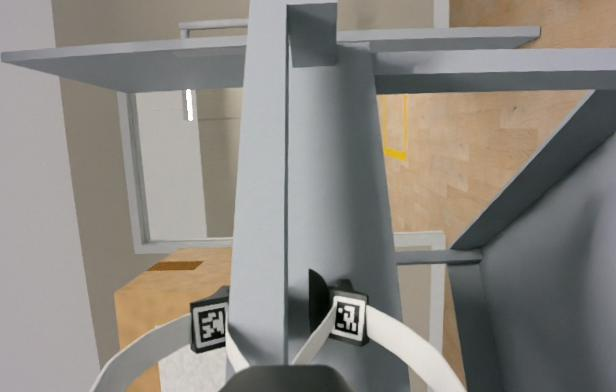

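move(
  blocking=false,
  r1={"base":{"translate_m":0.0,"strafe_m":0.3},"pace":"slow"},
)

wait(
  seconds=6,
  cameras=["r1_head_camera","r1_wrist_camera"],
)

Scene clock: 941.23 s.
move: r1 moving
r1.base_odometry: x=-3.449 y=+2.317 heading=-0.043
r1.turned_by_wheels: +0.000
r1.turned_by_imu: -0.001
r1.base_tilt: forward=-1.6 right=+1.3
r1.lidar_m: 0.48 0.60 2.48 2.45 2.66 2.92 2.88 2.83 2.31 2.26 2.48 0.65
r1.base_status: translate_m moving; strafe_m moving
r1.joint_positions: lift_m=+0.648 arm_m=+0.175 wrist_yaw_rad=+0.003 wrist_pitch_rad=-0.010 wrist_roll_rad=+1.570 gripper_m=+0.001
r1.joint_status: not commanded
r1.measured_speeds: translate_m=+0.001 strafe_m=+0.056 rotate_rad=-0.005 lift_m=+0.000 arm_m=+0.000 wrist_yaw_rad=+0.000 wrist_pitch_rad=+0.000 wrist_roll_rad=+0.000
r1.motor_effort: lift_m=+13(13) arm_m=-4(4) wheel_0=-9(9) wheel_1=+6(8) wheel_2=+0(1)
r1.servo_current: wrist_yaw_rad=52(59) wrist_pitch_rad=59(59) wrist_roll_rad=52(59) gripper_m=46(59)
r1.contact_limits: arm_m 0
r1.hand_pose: x=+0.6345 y=-0.0866 z=+0.8295 quat_wxyz=(+0.707, +0.707, -0.003, +0.004) (m; r1's base frame)
r1.wrist_depth_mm: - - - 268 - 1808 1229 / - - - - 324 327 325 / - - - - - 1921 1336 / - - - 260 274 - - / - - - 250 252 - - / - 462 185 194 231 - - / - 163 462 168 180 - -
r2: as last shown
r2.base_tilt: forward=-0.6 right=+0.1
r2.lidar_m: 1.34 0.46 1.91 3.17 0.85 0.85 - 2.39 1.67 1.55 1.59 1.49
r2.motor_effort: lift_m=+21(21) arm_m=+6(6) wheel_0=+12(12) wheel_1=-6(6) wheel_2=-1(1)
r2.servo_current: wrist_yaw_rad=52(59) wrist_pitch_rad=33(46) wrist_roll_rad=39(59) gripper_m=104(117)
r2.wrist_depth_mm: - - 243 162 238 236 235 / - - 244 163 240 238 235 / - - 247 164 241 239 238 / - - 248 165 243 240 239 / 1078 - 249 167 243 242 240 / - - 185 166 181 244 242 / - - 252 - 246 244 242
pictures: none

Scene clock: 944.87 s.
earlier move: r1 done
r1.base_odometry: x=-3.437 y=+2.603 heading=-0.043
r1.turned_by_wheels: +0.000
r1.turned_by_imu: -0.001
r1.base_tilt: forward=-1.6 right=+1.3
r1.lidar_m: 0.53 2.71 2.20 2.17 2.34 2.87 2.86 3.18 2.58 2.55 1.63 0.62
r1.base_status: done
r1.joint_positions: lift_m=+0.648 arm_m=+0.175 wrist_yaw_rad=-0.007 wrist_pitch_rad=-0.010 wrist_roll_rad=+1.570 gripper_m=+0.001
r1.joint_status: not commanded
r1.measured_speeds: all 0
r1.motor_effort: lift_m=+13(13) arm_m=+4(4) wheel_0=-5(14) wheel_1=+1(8) wheel_2=-4(7)
r1.servo_current: wrist_yaw_rad=59(72) wrist_pitch_rad=59(65) wrist_roll_rad=46(72) gripper_m=59(59)
r1.contact_limits: arm_m 0
r1.hand_pose: x=+0.6337 y=-0.0893 z=+0.8295 quat_wxyz=(+0.707, +0.707, -0.006, +0.001) (m; r1's base frame)
r1.wrist_depth_mm: - - - 263 271 281 290 / - - - 256 259 1921 1255 / - - - 250 251 - - / - - 574 244 243 - - / - 480 473 237 238 - - / - - 185 194 183 - - / - 157 530 172 222 - -
r2.base_odometry: x=-2.171 y=-2.248 heading=-2.158
r2.turned_by_wheels: +0.000
r2.turned_by_imu: +0.001
r2.base_tilt: forward=-0.7 right=+0.1
r2.lidar_m: 1.39 0.46 1.93 3.20 0.98 1.08 - 2.39 1.66 1.54 1.58 1.49
r2.base_status: not commanded
r2.joint_positions: lift_m=+0.850 arm_m=+0.205 wrist_yaw_rad=+1.673 wrist_pitch_rad=+0.002 wrist_roll_rad=+0.000 gripper_m=-0.029
r2.joint_status: not commanded
r2.measured_speeds: all 0
r2.motor_effort: lift_m=+21(21) arm_m=+6(6) wheel_0=+12(12) wheel_1=-5(6) wheel_2=-1(1)
r2.servo_current: wrist_yaw_rad=59(65) wrist_pitch_rad=39(46) wrist_roll_rad=39(65) gripper_m=111(117)
r2.hand_pose: x=+0.4334 y=+0.2958 z=+1.0275 quat_wxyz=(+0.670, -0.001, +0.001, +0.742) (m; r2's base frame)
r2.wrist_depth_mm: - - 243 162 237 236 234 / - - 245 163 240 237 236 / - - 246 165 242 239 236 / 1205 - 247 164 241 240 239 / 1078 - 248 167 245 242 239 / - - 184 166 181 243 241 / - 1078 251 - 246 243 243
wait: 3.63 of 6 s (r1 has come to rest)
pictures: r1_head_camera, r1_wrist_camera
Images, in order (width x height): r1_head_camera 420x560, r1_wrist_camera 616x392.

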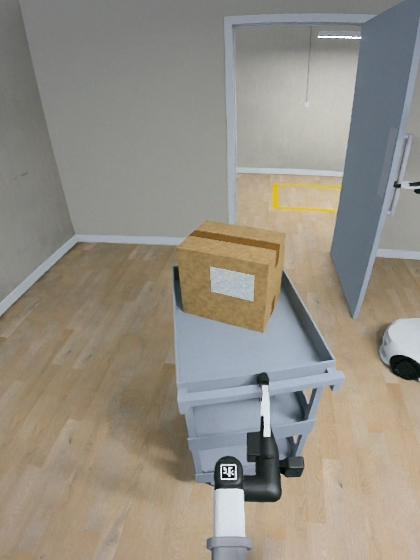

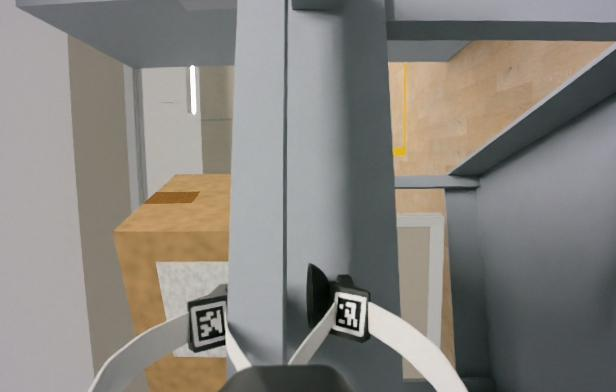

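move(
  blocking=false,
  r1={"base":{"translate_m":0.05,"strafe_m":0.14},"pace":"slow"},
)

wait(
  seconds=4,
)

move(
  blocking=false,
  r1={"base":{"rotate_rad":-0.15},"pace":"slow"},
)

wait(
  seconds=3,
)

move(
  blocking=false,
  r1={"base":{"translate_m":0.05,"strafe_m":0.14},"pace":"slow"},
)

wait(
  seconds=4,
)

move(
  blocking=false,
  r1={"base":{"rotate_rad":-0.13},"pace":"slow"},
)

wait(
  seconds=3,
  cameras=["r1_head_camera","r1_wrist_camera"],
)

Scene clock: 960.20 s.
move: r1 moving
r1.base_odometry: x=-3.432 y=+2.614 heading=-0.044
r1.turned_by_wheels: -0.001
r1.turned_by_imu: -0.001
r1.base_tilt: forward=-1.6 right=+1.3
r1.lidar_m: 0.55 2.71 2.18 2.15 2.34 2.90 2.88 3.19 2.61 2.56 1.63 0.61
r1.base_status: translate_m moving; strafe_m moving
r1.joint_positions: lift_m=+0.648 arm_m=+0.175 wrist_yaw_rad=-0.007 wrist_pitch_rad=-0.010 wrist_roll_rad=+1.570 gripper_m=+0.001
r1.joint_status: not commanded
r1.measured_speeds: translate_m=+0.017 strafe_m=+0.047 rotate_rad=-0.001 lift_m=+0.000 arm_m=+0.000 wrist_yaw_rad=+0.000 wrist_pitch_rad=+0.000 wrist_roll_rad=+0.000
r1.motor_effort: lift_m=+13(13) arm_m=+4(4) wheel_0=-6(10) wheel_1=+5(8) wheel_2=-9(9)
r1.servo_current: wrist_yaw_rad=59(59) wrist_pitch_rad=59(65) wrist_roll_rad=52(65) gripper_m=52(59)
r1.contact_limits: arm_m 0
r1.hand_pose: x=+0.6337 y=-0.0893 z=+0.8295 quat_wxyz=(+0.707, +0.707, -0.006, +0.001) (m; r1's base frame)
r1.wrist_depth_mm: - - - 260 273 287 1138 / - - - 257 260 1808 1308 / - - - 252 251 - - / - - 580 244 244 - - / - 480 473 236 237 - - / - - 185 200 182 - - / - 158 525 161 222 - -
r2: as last shown
r2.turned_by_imu: +0.000
r2.base_tilt: forward=-0.7 right=+0.0
r2.lidar_m: 1.38 0.44 1.92 3.21 0.98 1.11 - 2.39 1.64 1.54 1.56 1.48
r2.motor_effort: lift_m=+21(21) arm_m=+5(6) wheel_0=+12(12) wheel_1=-6(6) wheel_2=-1(1)
r2.servo_current: wrist_yaw_rad=59(59) wrist_pitch_rad=39(46) wrist_roll_rad=39(59) gripper_m=104(117)
r2.wrist_depth_mm: - - 243 162 239 236 234 / - - 244 163 239 237 236 / - - 246 164 241 239 236 / 1182 - 247 164 243 241 238 / 1060 - 248 167 243 241 240 / - - 185 166 181 244 242 / - 1182 250 - 246 242 243
pictures: none

Scene clock: 962.47 s.
earlier move: r1 done
r1.base_odometry: x=-3.381 y=+2.740 heading=-0.044
r1.turned_by_wheels: +0.000
r1.turned_by_imu: +0.001
r1.base_tilt: forward=-1.6 right=+1.3
r1.lidar_m: 0.53 2.53 2.05 2.03 2.23 2.92 2.88 3.21 2.73 2.70 1.66 0.61
r1.base_status: done
r1.joint_positions: lift_m=+0.648 arm_m=+0.175 wrist_yaw_rad=-0.007 wrist_pitch_rad=-0.010 wrist_roll_rad=+1.570 gripper_m=+0.001
r1.joint_status: not commanded
r1.measured_speeds: all 0
r1.motor_effort: lift_m=+13(13) arm_m=+4(4) wheel_0=-3(10) wheel_1=+2(8) wheel_2=-6(10)
r1.servo_current: wrist_yaw_rad=59(72) wrist_pitch_rad=52(65) wrist_roll_rad=39(72) gripper_m=59(59)
r1.contact_limits: arm_m 0
r1.hand_pose: x=+0.6337 y=-0.0893 z=+0.8295 quat_wxyz=(+0.707, +0.707, -0.006, +0.001) (m; r1's base frame)
r1.wrist_depth_mm: - - - 253 255 1708 1205 / - - - 249 248 1863 1255 / - - - 243 244 - - / - - 517 239 241 - - / - 496 484 235 236 - - / - - 185 195 182 - - / - 157 549 161 227 - -
r2.base_odometry: x=-2.171 y=-2.248 heading=-2.158
r2.turned_by_wheels: +0.000
r2.turned_by_imu: +0.000
r2.base_tilt: forward=-0.6 right=+0.1
r2.lidar_m: 1.40 0.47 1.94 3.21 1.07 1.24 - 2.38 1.64 1.55 1.59 1.48
r2.base_status: not commanded
r2.joint_positions: lift_m=+0.850 arm_m=+0.205 wrist_yaw_rad=+1.673 wrist_pitch_rad=+0.002 wrist_roll_rad=+0.000 gripper_m=-0.029
r2.joint_status: not commanded
r2.measured_speeds: all 0
r2.motor_effort: lift_m=+21(21) arm_m=+6(6) wheel_0=+12(12) wheel_1=-6(6) wheel_2=-1(1)
r2.servo_current: wrist_yaw_rad=52(65) wrist_pitch_rad=39(46) wrist_roll_rad=26(65) gripper_m=111(117)
r2.hand_pose: x=+0.4334 y=+0.2958 z=+1.0275 quat_wxyz=(+0.670, -0.001, +0.001, +0.742) (m; r2's base frame)
r2.wrist_depth_mm: - - 243 162 238 236 236 / - - 245 163 240 237 236 / - - 245 164 240 240 237 / 1182 - 247 165 243 241 240 / 1118 1537 249 167 243 242 239 / - - 185 166 181 242 241 / - 1098 251 - 246 243 243
wait: 2.27 of 4 s (r1 has come to rest)
pictures: none

Scene clock: 962.97 s.
move: r1 moving
r1.base_odometry: x=-3.381 y=+2.740 heading=-0.154
r1.turned_by_wheels: -0.111
r1.turned_by_imu: -0.111
r1.base_tilt: forward=-1.6 right=+1.2
r1.lidar_m: 0.53 0.52 2.08 2.02 2.10 2.98 2.91 3.08 2.77 2.68 1.78 0.63
r1.base_status: rotate_rad moving
r1.joint_positions: lift_m=+0.648 arm_m=+0.175 wrist_yaw_rad=+0.006 wrist_pitch_rad=-0.010 wrist_roll_rad=+1.570 gripper_m=+0.001
r1.joint_status: not commanded
r1.measured_speeds: translate_m=+0.000 strafe_m=-0.002 rotate_rad=-0.289 lift_m=+0.000 arm_m=+0.000 wrist_yaw_rad=+0.000 wrist_pitch_rad=+0.000 wrist_roll_rad=+0.000
r1.motor_effort: lift_m=+13(13) arm_m=+3(4) wheel_0=+10(14) wheel_1=+6(9) wheel_2=+8(10)
r1.servo_current: wrist_yaw_rad=59(65) wrist_pitch_rad=59(65) wrist_roll_rad=39(59) gripper_m=52(59)
r1.contact_limits: arm_m 0
r1.hand_pose: x=+0.6348 y=-0.0856 z=+0.8295 quat_wxyz=(+0.707, +0.707, -0.001, +0.006) (m; r1's base frame)
r1.wrist_depth_mm: - - - - 276 278 277 / - - - 262 267 1863 1255 / - - - 255 257 - - / - - 634 248 251 - - / - 484 477 241 243 - - / - 508 188 193 234 - - / - 156 530 175 166 - -
r2: as last shown
r2.base_tilt: forward=-0.6 right=+0.0
r2.lidar_m: 1.38 0.48 1.93 1.09 1.06 1.23 - 2.41 1.67 1.54 1.59 1.48
r2.motor_effort: lift_m=+21(21) arm_m=+6(6) wheel_0=+11(12) wheel_1=-6(6) wheel_2=-1(1)
r2.servo_current: wrist_yaw_rad=59(65) wrist_pitch_rad=46(46) wrist_roll_rad=46(52) gripper_m=111(117)
r2.wrist_depth_mm: - - 242 162 239 237 235 / - - 243 163 240 237 236 / - - 245 164 240 239 237 / 1182 - 246 164 243 239 239 / 1118 - 247 167 244 241 241 / - - 185 166 181 243 241 / - 1078 251 - 247 243 244
pictures: none

Scene clock: 963.53 s.
earlier move: r1 done
r1.base_odometry: x=-3.381 y=+2.740 heading=-0.193
r1.turned_by_wheels: -0.039
r1.turned_by_imu: -0.039
r1.base_tilt: forward=-1.6 right=+1.3
r1.lidar_m: 0.52 0.57 2.10 2.02 2.11 2.92 2.91 3.05 2.82 2.70 2.81 0.63
r1.base_status: done
r1.joint_positions: lift_m=+0.648 arm_m=+0.175 wrist_yaw_rad=+0.003 wrist_pitch_rad=-0.010 wrist_roll_rad=+1.570 gripper_m=+0.001
r1.joint_status: not commanded
r1.measured_speeds: all 0
r1.motor_effort: lift_m=+13(13) arm_m=-1(4) wheel_0=+3(14) wheel_1=+2(9) wheel_2=+0(10)
r1.servo_current: wrist_yaw_rad=59(78) wrist_pitch_rad=59(65) wrist_roll_rad=39(59) gripper_m=46(59)
r1.contact_limits: arm_m 0
r1.hand_pose: x=+0.6345 y=-0.0866 z=+0.8295 quat_wxyz=(+0.707, +0.707, -0.003, +0.004) (m; r1's base frame)
r1.wrist_depth_mm: - - 1576 - 294 294 294 / - - - - 303 1576 1255 / - - - 262 270 1808 - / - - - 255 257 - - / - - 508 242 246 - - / - 484 185 204 183 - - / - 157 496 172 158 - -
r2.base_odometry: x=-2.171 y=-2.248 heading=-2.158
r2.turned_by_wheels: +0.000
r2.turned_by_imu: +0.000
r2.base_tilt: forward=-0.6 right=+0.0
r2.lidar_m: 1.39 0.45 1.94 3.19 1.06 1.16 - 2.39 1.66 1.53 1.58 1.48
r2.base_status: not commanded
r2.joint_positions: lift_m=+0.850 arm_m=+0.205 wrist_yaw_rad=+1.673 wrist_pitch_rad=+0.002 wrist_roll_rad=+0.000 gripper_m=-0.029
r2.joint_status: not commanded
r2.measured_speeds: all 0
r2.motor_effort: lift_m=+21(21) arm_m=+5(6) wheel_0=+11(12) wheel_1=-6(6) wheel_2=-1(1)
r2.servo_current: wrist_yaw_rad=52(72) wrist_pitch_rad=39(46) wrist_roll_rad=46(52) gripper_m=117(117)
r2.hand_pose: x=+0.4334 y=+0.2958 z=+1.0275 quat_wxyz=(+0.670, -0.001, +0.001, +0.742) (m; r2's base frame)
r2.wrist_depth_mm: - - 244 162 238 237 234 / - - 244 163 239 237 236 / - - 246 164 241 239 236 / 1205 - 248 165 244 240 238 / 1078 - 248 167 243 241 241 / - - 185 166 181 244 242 / - 1078 250 - 246 241 243
wait: 0.57 of 3 s (r1 has come to rest)
pictures: none

Scene clock: 964.03 s.
move: r1 moving
r1.base_odometry: x=-3.374 y=+2.751 heading=-0.194
r1.turned_by_wheels: +0.000
r1.turned_by_imu: +0.000
r1.base_tilt: forward=-1.6 right=+1.2
r1.lidar_m: 0.50 0.63 2.10 2.01 2.09 2.92 2.90 3.06 2.80 2.71 2.83 0.62
r1.base_status: translate_m moving; strafe_m moving
r1.joint_positions: lift_m=+0.648 arm_m=+0.175 wrist_yaw_rad=+0.003 wrist_pitch_rad=-0.010 wrist_roll_rad=+1.570 gripper_m=+0.001
r1.joint_status: not commanded
r1.measured_speeds: translate_m=+0.018 strafe_m=+0.047 rotate_rad=-0.002 lift_m=+0.000 arm_m=+0.000 wrist_yaw_rad=+0.000 wrist_pitch_rad=+0.000 wrist_roll_rad=+0.000
r1.motor_effort: lift_m=+13(13) arm_m=-3(4) wheel_0=-7(7) wheel_1=+6(8) wheel_2=-2(5)
r1.servo_current: wrist_yaw_rad=59(72) wrist_pitch_rad=52(65) wrist_roll_rad=46(59) gripper_m=52(59)
r1.contact_limits: arm_m 0
r1.hand_pose: x=+0.6345 y=-0.0866 z=+0.8295 quat_wxyz=(+0.707, +0.707, -0.003, +0.004) (m; r1's base frame)
r1.wrist_depth_mm: - - - - 303 303 1118 / - - - - 298 1576 1205 / - - - - 277 1863 - / - - - 256 262 - - / - - 500 244 245 - - / - 473 185 204 232 - - / - 156 488 184 158 - -
r2: as last shown
r2.base_tilt: forward=-0.7 right=+0.0
r2.lidar_m: 1.38 0.47 1.95 3.21 1.07 1.18 - 2.39 1.65 1.55 1.59 1.45
r2.motor_effort: lift_m=+21(21) arm_m=+6(6) wheel_0=+12(12) wheel_1=-6(6) wheel_2=-1(1)
r2.servo_current: wrist_yaw_rad=39(59) wrist_pitch_rad=46(46) wrist_roll_rad=39(59) gripper_m=117(117)
r2.wrist_depth_mm: - - 242 163 239 236 236 / - - 244 163 239 237 236 / - - 244 165 241 239 237 / 1205 - 246 164 243 240 238 / 1098 - 249 167 244 243 240 / - - 185 166 181 243 242 / - 1078 251 - 246 243 244
pictures: none

Scene clock: 966.30 s.
earlier move: r1 done
r1.base_odometry: x=-3.305 y=+2.868 heading=-0.194
r1.turned_by_wheels: +0.000
r1.turned_by_imu: +0.000
r1.base_tilt: forward=-1.6 right=+1.3
r1.lidar_m: 0.49 2.72 1.97 1.89 1.98 2.72 2.97 3.10 2.95 2.82 1.77 0.62
r1.base_status: done
r1.joint_positions: lift_m=+0.648 arm_m=+0.175 wrist_yaw_rad=-0.005 wrist_pitch_rad=-0.010 wrist_roll_rad=+1.570 gripper_m=+0.001
r1.joint_status: not commanded
r1.measured_speeds: all 0
r1.motor_effort: lift_m=+13(13) arm_m=+1(4) wheel_0=-6(13) wheel_1=+1(8) wheel_2=-3(12)
r1.servo_current: wrist_yaw_rad=33(72) wrist_pitch_rad=59(72) wrist_roll_rad=65(72) gripper_m=52(59)
r1.contact_limits: arm_m 0
r1.hand_pose: x=+0.6339 y=-0.0888 z=+0.8295 quat_wxyz=(+0.707, +0.707, -0.005, +0.002) (m; r1's base frame)
r1.wrist_depth_mm: - - - - 301 301 1118 / - - - - 300 1576 1182 / - - - - 273 1863 - / - - - 254 260 - - / - - 530 242 246 - - / - 477 185 193 182 - - / - 156 484 171 216 - -
r2.base_odometry: x=-2.171 y=-2.248 heading=-2.158
r2.turned_by_wheels: +0.000
r2.turned_by_imu: +0.000
r2.base_tilt: forward=-0.7 right=+0.0
r2.lidar_m: 1.39 0.47 1.92 1.19 1.16 1.50 - 2.39 1.67 1.54 1.60 1.49
r2.base_status: not commanded
r2.joint_positions: lift_m=+0.850 arm_m=+0.205 wrist_yaw_rad=+1.673 wrist_pitch_rad=+0.002 wrist_roll_rad=+0.000 gripper_m=-0.029
r2.joint_status: not commanded
r2.measured_speeds: all 0
r2.motor_effort: lift_m=+21(21) arm_m=+5(6) wheel_0=+11(12) wheel_1=-6(6) wheel_2=-1(1)
r2.servo_current: wrist_yaw_rad=52(65) wrist_pitch_rad=39(46) wrist_roll_rad=52(59) gripper_m=111(117)
r2.hand_pose: x=+0.4334 y=+0.2958 z=+1.0275 quat_wxyz=(+0.670, -0.001, +0.001, +0.742) (m; r2's base frame)
r2.wrist_depth_mm: - - 243 162 238 236 236 / - - 244 163 239 238 236 / - - 246 164 240 239 237 / - - 247 165 242 242 238 / 1182 1397 250 167 243 242 241 / - - 185 166 181 244 241 / - 1138 250 - 247 244 243
wait: 2.27 of 4 s (r1 has come to rest)
pictures: none

Scene clock: 966.80 s.
move: r1 moving
r1.base_odometry: x=-3.305 y=+2.868 heading=-0.297
r1.turned_by_wheels: -0.103
r1.turned_by_imu: -0.103
r1.base_tilt: forward=-1.6 right=+1.3
r1.lidar_m: 0.49 0.48 2.05 1.90 1.93 2.50 2.94 3.02 3.08 2.85 2.86 0.67
r1.base_status: rotate_rad moving
r1.joint_positions: lift_m=+0.648 arm_m=+0.175 wrist_yaw_rad=+0.010 wrist_pitch_rad=-0.010 wrist_roll_rad=+1.570 gripper_m=+0.001
r1.joint_status: not commanded
r1.measured_speeds: translate_m=+0.001 strafe_m=+0.000 rotate_rad=-0.242 lift_m=+0.000 arm_m=+0.000 wrist_yaw_rad=+0.000 wrist_pitch_rad=+0.000 wrist_roll_rad=+0.000
r1.motor_effort: lift_m=+13(13) arm_m=+1(2) wheel_0=+13(14) wheel_1=+7(9) wheel_2=+12(12)
r1.servo_current: wrist_yaw_rad=65(78) wrist_pitch_rad=65(65) wrist_roll_rad=46(65) gripper_m=52(59)
r1.contact_limits: arm_m 0
r1.hand_pose: x=+0.6351 y=-0.0846 z=+0.8295 quat_wxyz=(+0.707, +0.707, +0.000, +0.007) (m; r1's base frame)
r1.wrist_depth_mm: - - - - - 1618 1255 / - - - - 307 312 312 / - - - - - 1921 1308 / - - - 258 266 - - / - - 609 250 251 - - / - 466 188 190 236 - - / - 155 477 162 156 - -
r2: as last shown
r2.lidar_m: 1.39 0.45 1.95 1.18 1.15 1.54 - 2.40 1.63 1.56 1.56 1.49
r2.motor_effort: lift_m=+21(21) arm_m=+5(6) wheel_0=+12(12) wheel_1=-6(6) wheel_2=-1(1)
r2.servo_current: wrist_yaw_rad=59(65) wrist_pitch_rad=39(46) wrist_roll_rad=59(59) gripper_m=111(124)
r2.wrist_depth_mm: - - 243 162 238 236 235 / - - 244 163 240 238 236 / - - 246 165 241 238 237 / - - 246 164 242 240 239 / 1160 1397 248 167 245 242 240 / - - 185 166 181 243 241 / - 1138 251 - 247 244 243
pictures: none

Scene clock: 967.33 s.
earlier move: r1 done
r1.base_odometry: x=-3.305 y=+2.868 heading=-0.324
r1.turned_by_wheels: -0.026
r1.turned_by_imu: -0.027
r1.base_tilt: forward=-1.6 right=+1.3
r1.lidar_m: 0.48 0.52 2.05 1.90 1.93 2.37 2.95 2.99 3.08 2.83 2.85 0.62
r1.base_status: done
r1.joint_positions: lift_m=+0.648 arm_m=+0.175 wrist_yaw_rad=+0.003 wrist_pitch_rad=-0.010 wrist_roll_rad=+1.570 gripper_m=+0.001
r1.joint_status: not commanded
r1.measured_speeds: all 0
r1.motor_effort: lift_m=+13(13) arm_m=+2(2) wheel_0=+1(14) wheel_1=+2(9) wheel_2=+0(13)
r1.servo_current: wrist_yaw_rad=46(78) wrist_pitch_rad=59(65) wrist_roll_rad=52(65) gripper_m=46(59)
r1.contact_limits: arm_m 0
r1.hand_pose: x=+0.6345 y=-0.0866 z=+0.8295 quat_wxyz=(+0.707, +0.707, -0.003, +0.004) (m; r1's base frame)
r1.wrist_depth_mm: - - - 265 - 1708 1255 / - - 1661 - 319 322 320 / - - - - - 1808 1336 / - - - 260 276 1808 - / - - - 248 252 - - / - 549 185 203 183 - - / - 157 455 217 211 - -
r2.base_odometry: x=-2.171 y=-2.248 heading=-2.158
r2.turned_by_wheels: +0.000
r2.turned_by_imu: +0.000
r2.base_tilt: forward=-0.6 right=+0.1
r2.lidar_m: 1.39 0.48 1.92 1.17 1.12 1.52 - 2.40 1.63 1.55 1.60 1.49
r2.base_status: not commanded
r2.joint_positions: lift_m=+0.850 arm_m=+0.205 wrist_yaw_rad=+1.673 wrist_pitch_rad=+0.002 wrist_roll_rad=+0.000 gripper_m=-0.029
r2.joint_status: not commanded
r2.measured_speeds: all 0
r2.motor_effort: lift_m=+21(21) arm_m=+6(6) wheel_0=+11(12) wheel_1=-6(6) wheel_2=-1(1)
r2.servo_current: wrist_yaw_rad=46(65) wrist_pitch_rad=33(46) wrist_roll_rad=39(59) gripper_m=104(124)
r2.hand_pose: x=+0.4334 y=+0.2958 z=+1.0275 quat_wxyz=(+0.670, -0.001, +0.001, +0.742) (m; r2's base frame)
r2.wrist_depth_mm: - - 242 162 238 236 236 / - - 245 163 239 237 236 / - - 246 165 241 240 238 / 1182 - 247 165 242 241 238 / 1182 1430 249 167 243 242 240 / - - 185 166 181 243 241 / - 142 252 - 246 243 243
wait: 0.53 of 3 s (r1 has come to rest)
pictures: r1_head_camera, r1_wrist_camera
Images, in order (width x height): r1_head_camera 420x560, r1_wrist_camera 616x392.

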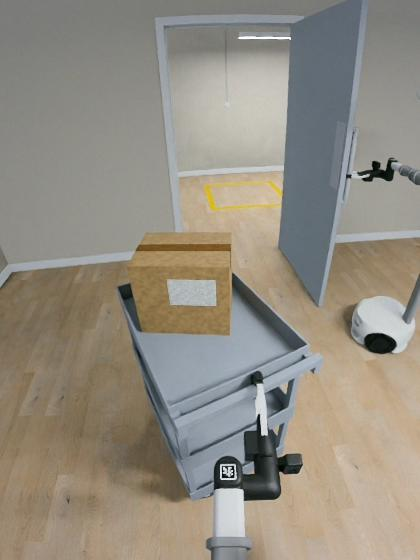

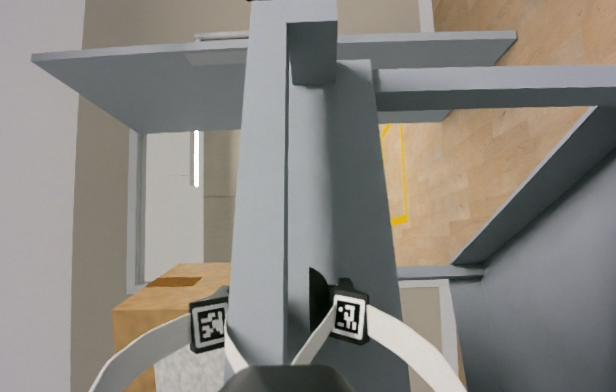

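move(
  blocking=false,
  r1={"base":{"translate_m":0.05,"strafe_m":0.3},"pace":"slow"},
)

wait(
  seconds=6,
  cameras=["r1_head_camera","r1_wrist_camera"],
)

Scene clock: 975.97 s.
move: r1 moving
r1.base_odometry: x=-3.299 y=+2.879 heading=-0.324
r1.turned_by_wheels: +0.000
r1.turned_by_imu: +0.000
r1.base_tilt: forward=-1.6 right=+1.2
r1.lidar_m: 0.46 0.57 2.06 1.88 1.91 2.35 2.95 3.01 3.07 2.85 2.86 0.65
r1.base_status: translate_m moving; strafe_m moving
r1.joint_positions: lift_m=+0.648 arm_m=+0.175 wrist_yaw_rad=+0.002 wrist_pitch_rad=-0.010 wrist_roll_rad=+1.570 gripper_m=+0.001
r1.joint_status: not commanded
r1.measured_speeds: translate_m=+0.010 strafe_m=+0.052 rotate_rad=-0.004 lift_m=+0.000 arm_m=+0.000 wrist_yaw_rad=-0.012 wrist_pitch_rad=+0.000 wrist_roll_rad=+0.000
r1.motor_effort: lift_m=+13(13) arm_m=+4(4) wheel_0=-8(8) wheel_1=+8(8) wheel_2=-2(4)
r1.servo_current: wrist_yaw_rad=46(59) wrist_pitch_rad=59(65) wrist_roll_rad=33(72) gripper_m=52(52)
r1.contact_limits: arm_m 0
r1.hand_pose: x=+0.6345 y=-0.0867 z=+0.8295 quat_wxyz=(+0.707, +0.707, -0.003, +0.004) (m; r1's base frame)
r1.wrist_depth_mm: - - - 276 - 1808 1255 / - - - - 325 325 329 / - - - - - 1921 1366 / - - - 260 279 1863 - / - - - 251 254 - - / - - 185 202 184 - - / - 156 445 185 210 - -
r2: as last shown
r2.base_tilt: forward=-0.7 right=+0.0
r2.lidar_m: 1.39 0.47 1.93 1.16 1.13 1.53 - 2.37 1.63 1.53 1.59 1.49
r2.motor_effort: lift_m=+20(21) arm_m=+6(6) wheel_0=+11(12) wheel_1=-6(6) wheel_2=-1(1)
r2.servo_current: wrist_yaw_rad=52(65) wrist_pitch_rad=39(46) wrist_roll_rad=52(59) gripper_m=104(111)
r2.wrist_depth_mm: - - 242 163 238 236 235 / - - 244 163 239 237 236 / - - 245 164 240 239 237 / 1182 - 247 164 242 240 239 / 1160 1366 248 167 244 242 239 / - - 185 166 180 243 242 / - 143 251 - 246 243 242
pictures: none

Scene clock: 979.73 s.
earlier move: r1 done
r1.base_odometry: x=-3.162 y=+3.136 heading=-0.324
r1.turned_by_wheels: +0.000
r1.turned_by_imu: +0.000
r1.base_tilt: forward=-1.6 right=+1.2
r1.lidar_m: 0.47 0.56 1.76 1.60 1.64 1.99 3.06 3.10 3.41 3.13 1.87 0.63
r1.base_status: done
r1.joint_positions: lift_m=+0.648 arm_m=+0.175 wrist_yaw_rad=-0.003 wrist_pitch_rad=-0.010 wrist_roll_rad=+1.570 gripper_m=+0.001
r1.joint_status: not commanded
r1.measured_speeds: all 0
r1.motor_effort: lift_m=+13(13) arm_m=+4(4) wheel_0=-6(14) wheel_1=+3(8) wheel_2=-3(11)
r1.servo_current: wrist_yaw_rad=33(78) wrist_pitch_rad=52(65) wrist_roll_rad=39(72) gripper_m=52(59)
r1.contact_limits: arm_m 0
r1.hand_pose: x=+0.6340 y=-0.0882 z=+0.8295 quat_wxyz=(+0.707, +0.707, -0.004, +0.003) (m; r1's base frame)
r1.wrist_depth_mm: - - - 274 - 1708 1255 / - - - - 325 330 327 / - - - - - 1921 1308 / - - - 262 278 1983 - / - - - 250 251 - - / - - 185 202 183 - - / - 157 449 216 210 - -
r2.base_odometry: x=-2.171 y=-2.248 heading=-2.158
r2.turned_by_wheels: +0.000
r2.turned_by_imu: +0.001
r2.base_tilt: forward=-0.7 right=+0.1
r2.lidar_m: 1.37 0.48 1.93 1.38 1.35 1.88 - 2.37 1.68 1.55 1.58 1.47
r2.base_status: not commanded
r2.joint_positions: lift_m=+0.850 arm_m=+0.205 wrist_yaw_rad=+1.673 wrist_pitch_rad=+0.002 wrist_roll_rad=+0.000 gripper_m=-0.029
r2.joint_status: not commanded
r2.measured_speeds: all 0
r2.motor_effort: lift_m=+21(21) arm_m=+5(6) wheel_0=+12(12) wheel_1=-6(6) wheel_2=-1(1)
r2.servo_current: wrist_yaw_rad=59(72) wrist_pitch_rad=39(52) wrist_roll_rad=52(59) gripper_m=111(124)
r2.hand_pose: x=+0.4334 y=+0.2958 z=+1.0275 quat_wxyz=(+0.670, -0.001, +0.001, +0.742) (m; r2's base frame)
r2.wrist_depth_mm: - - 243 163 239 237 235 / - - 244 163 240 237 236 / - - 245 165 241 239 237 / - 1537 248 165 243 240 239 / - 1537 248 167 243 242 240 / - - 185 166 181 243 239 / 1708 - 251 - 246 244 242
wait: 3.77 of 6 s (r1 has come to rest)
pictures: r1_head_camera, r1_wrist_camera
Images, in order (width x height): r1_head_camera 420x560, r1_wrist_camera 616x392.

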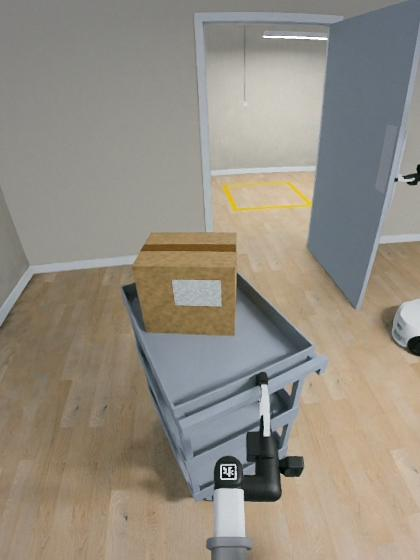

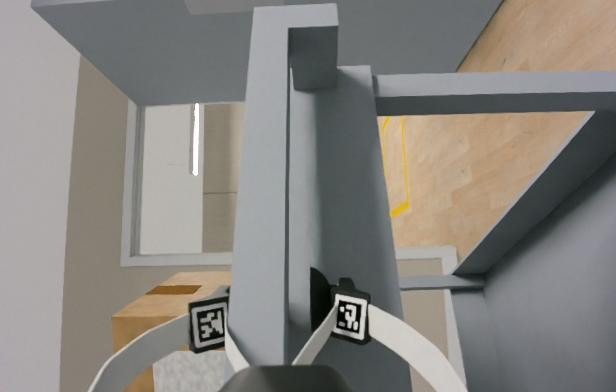

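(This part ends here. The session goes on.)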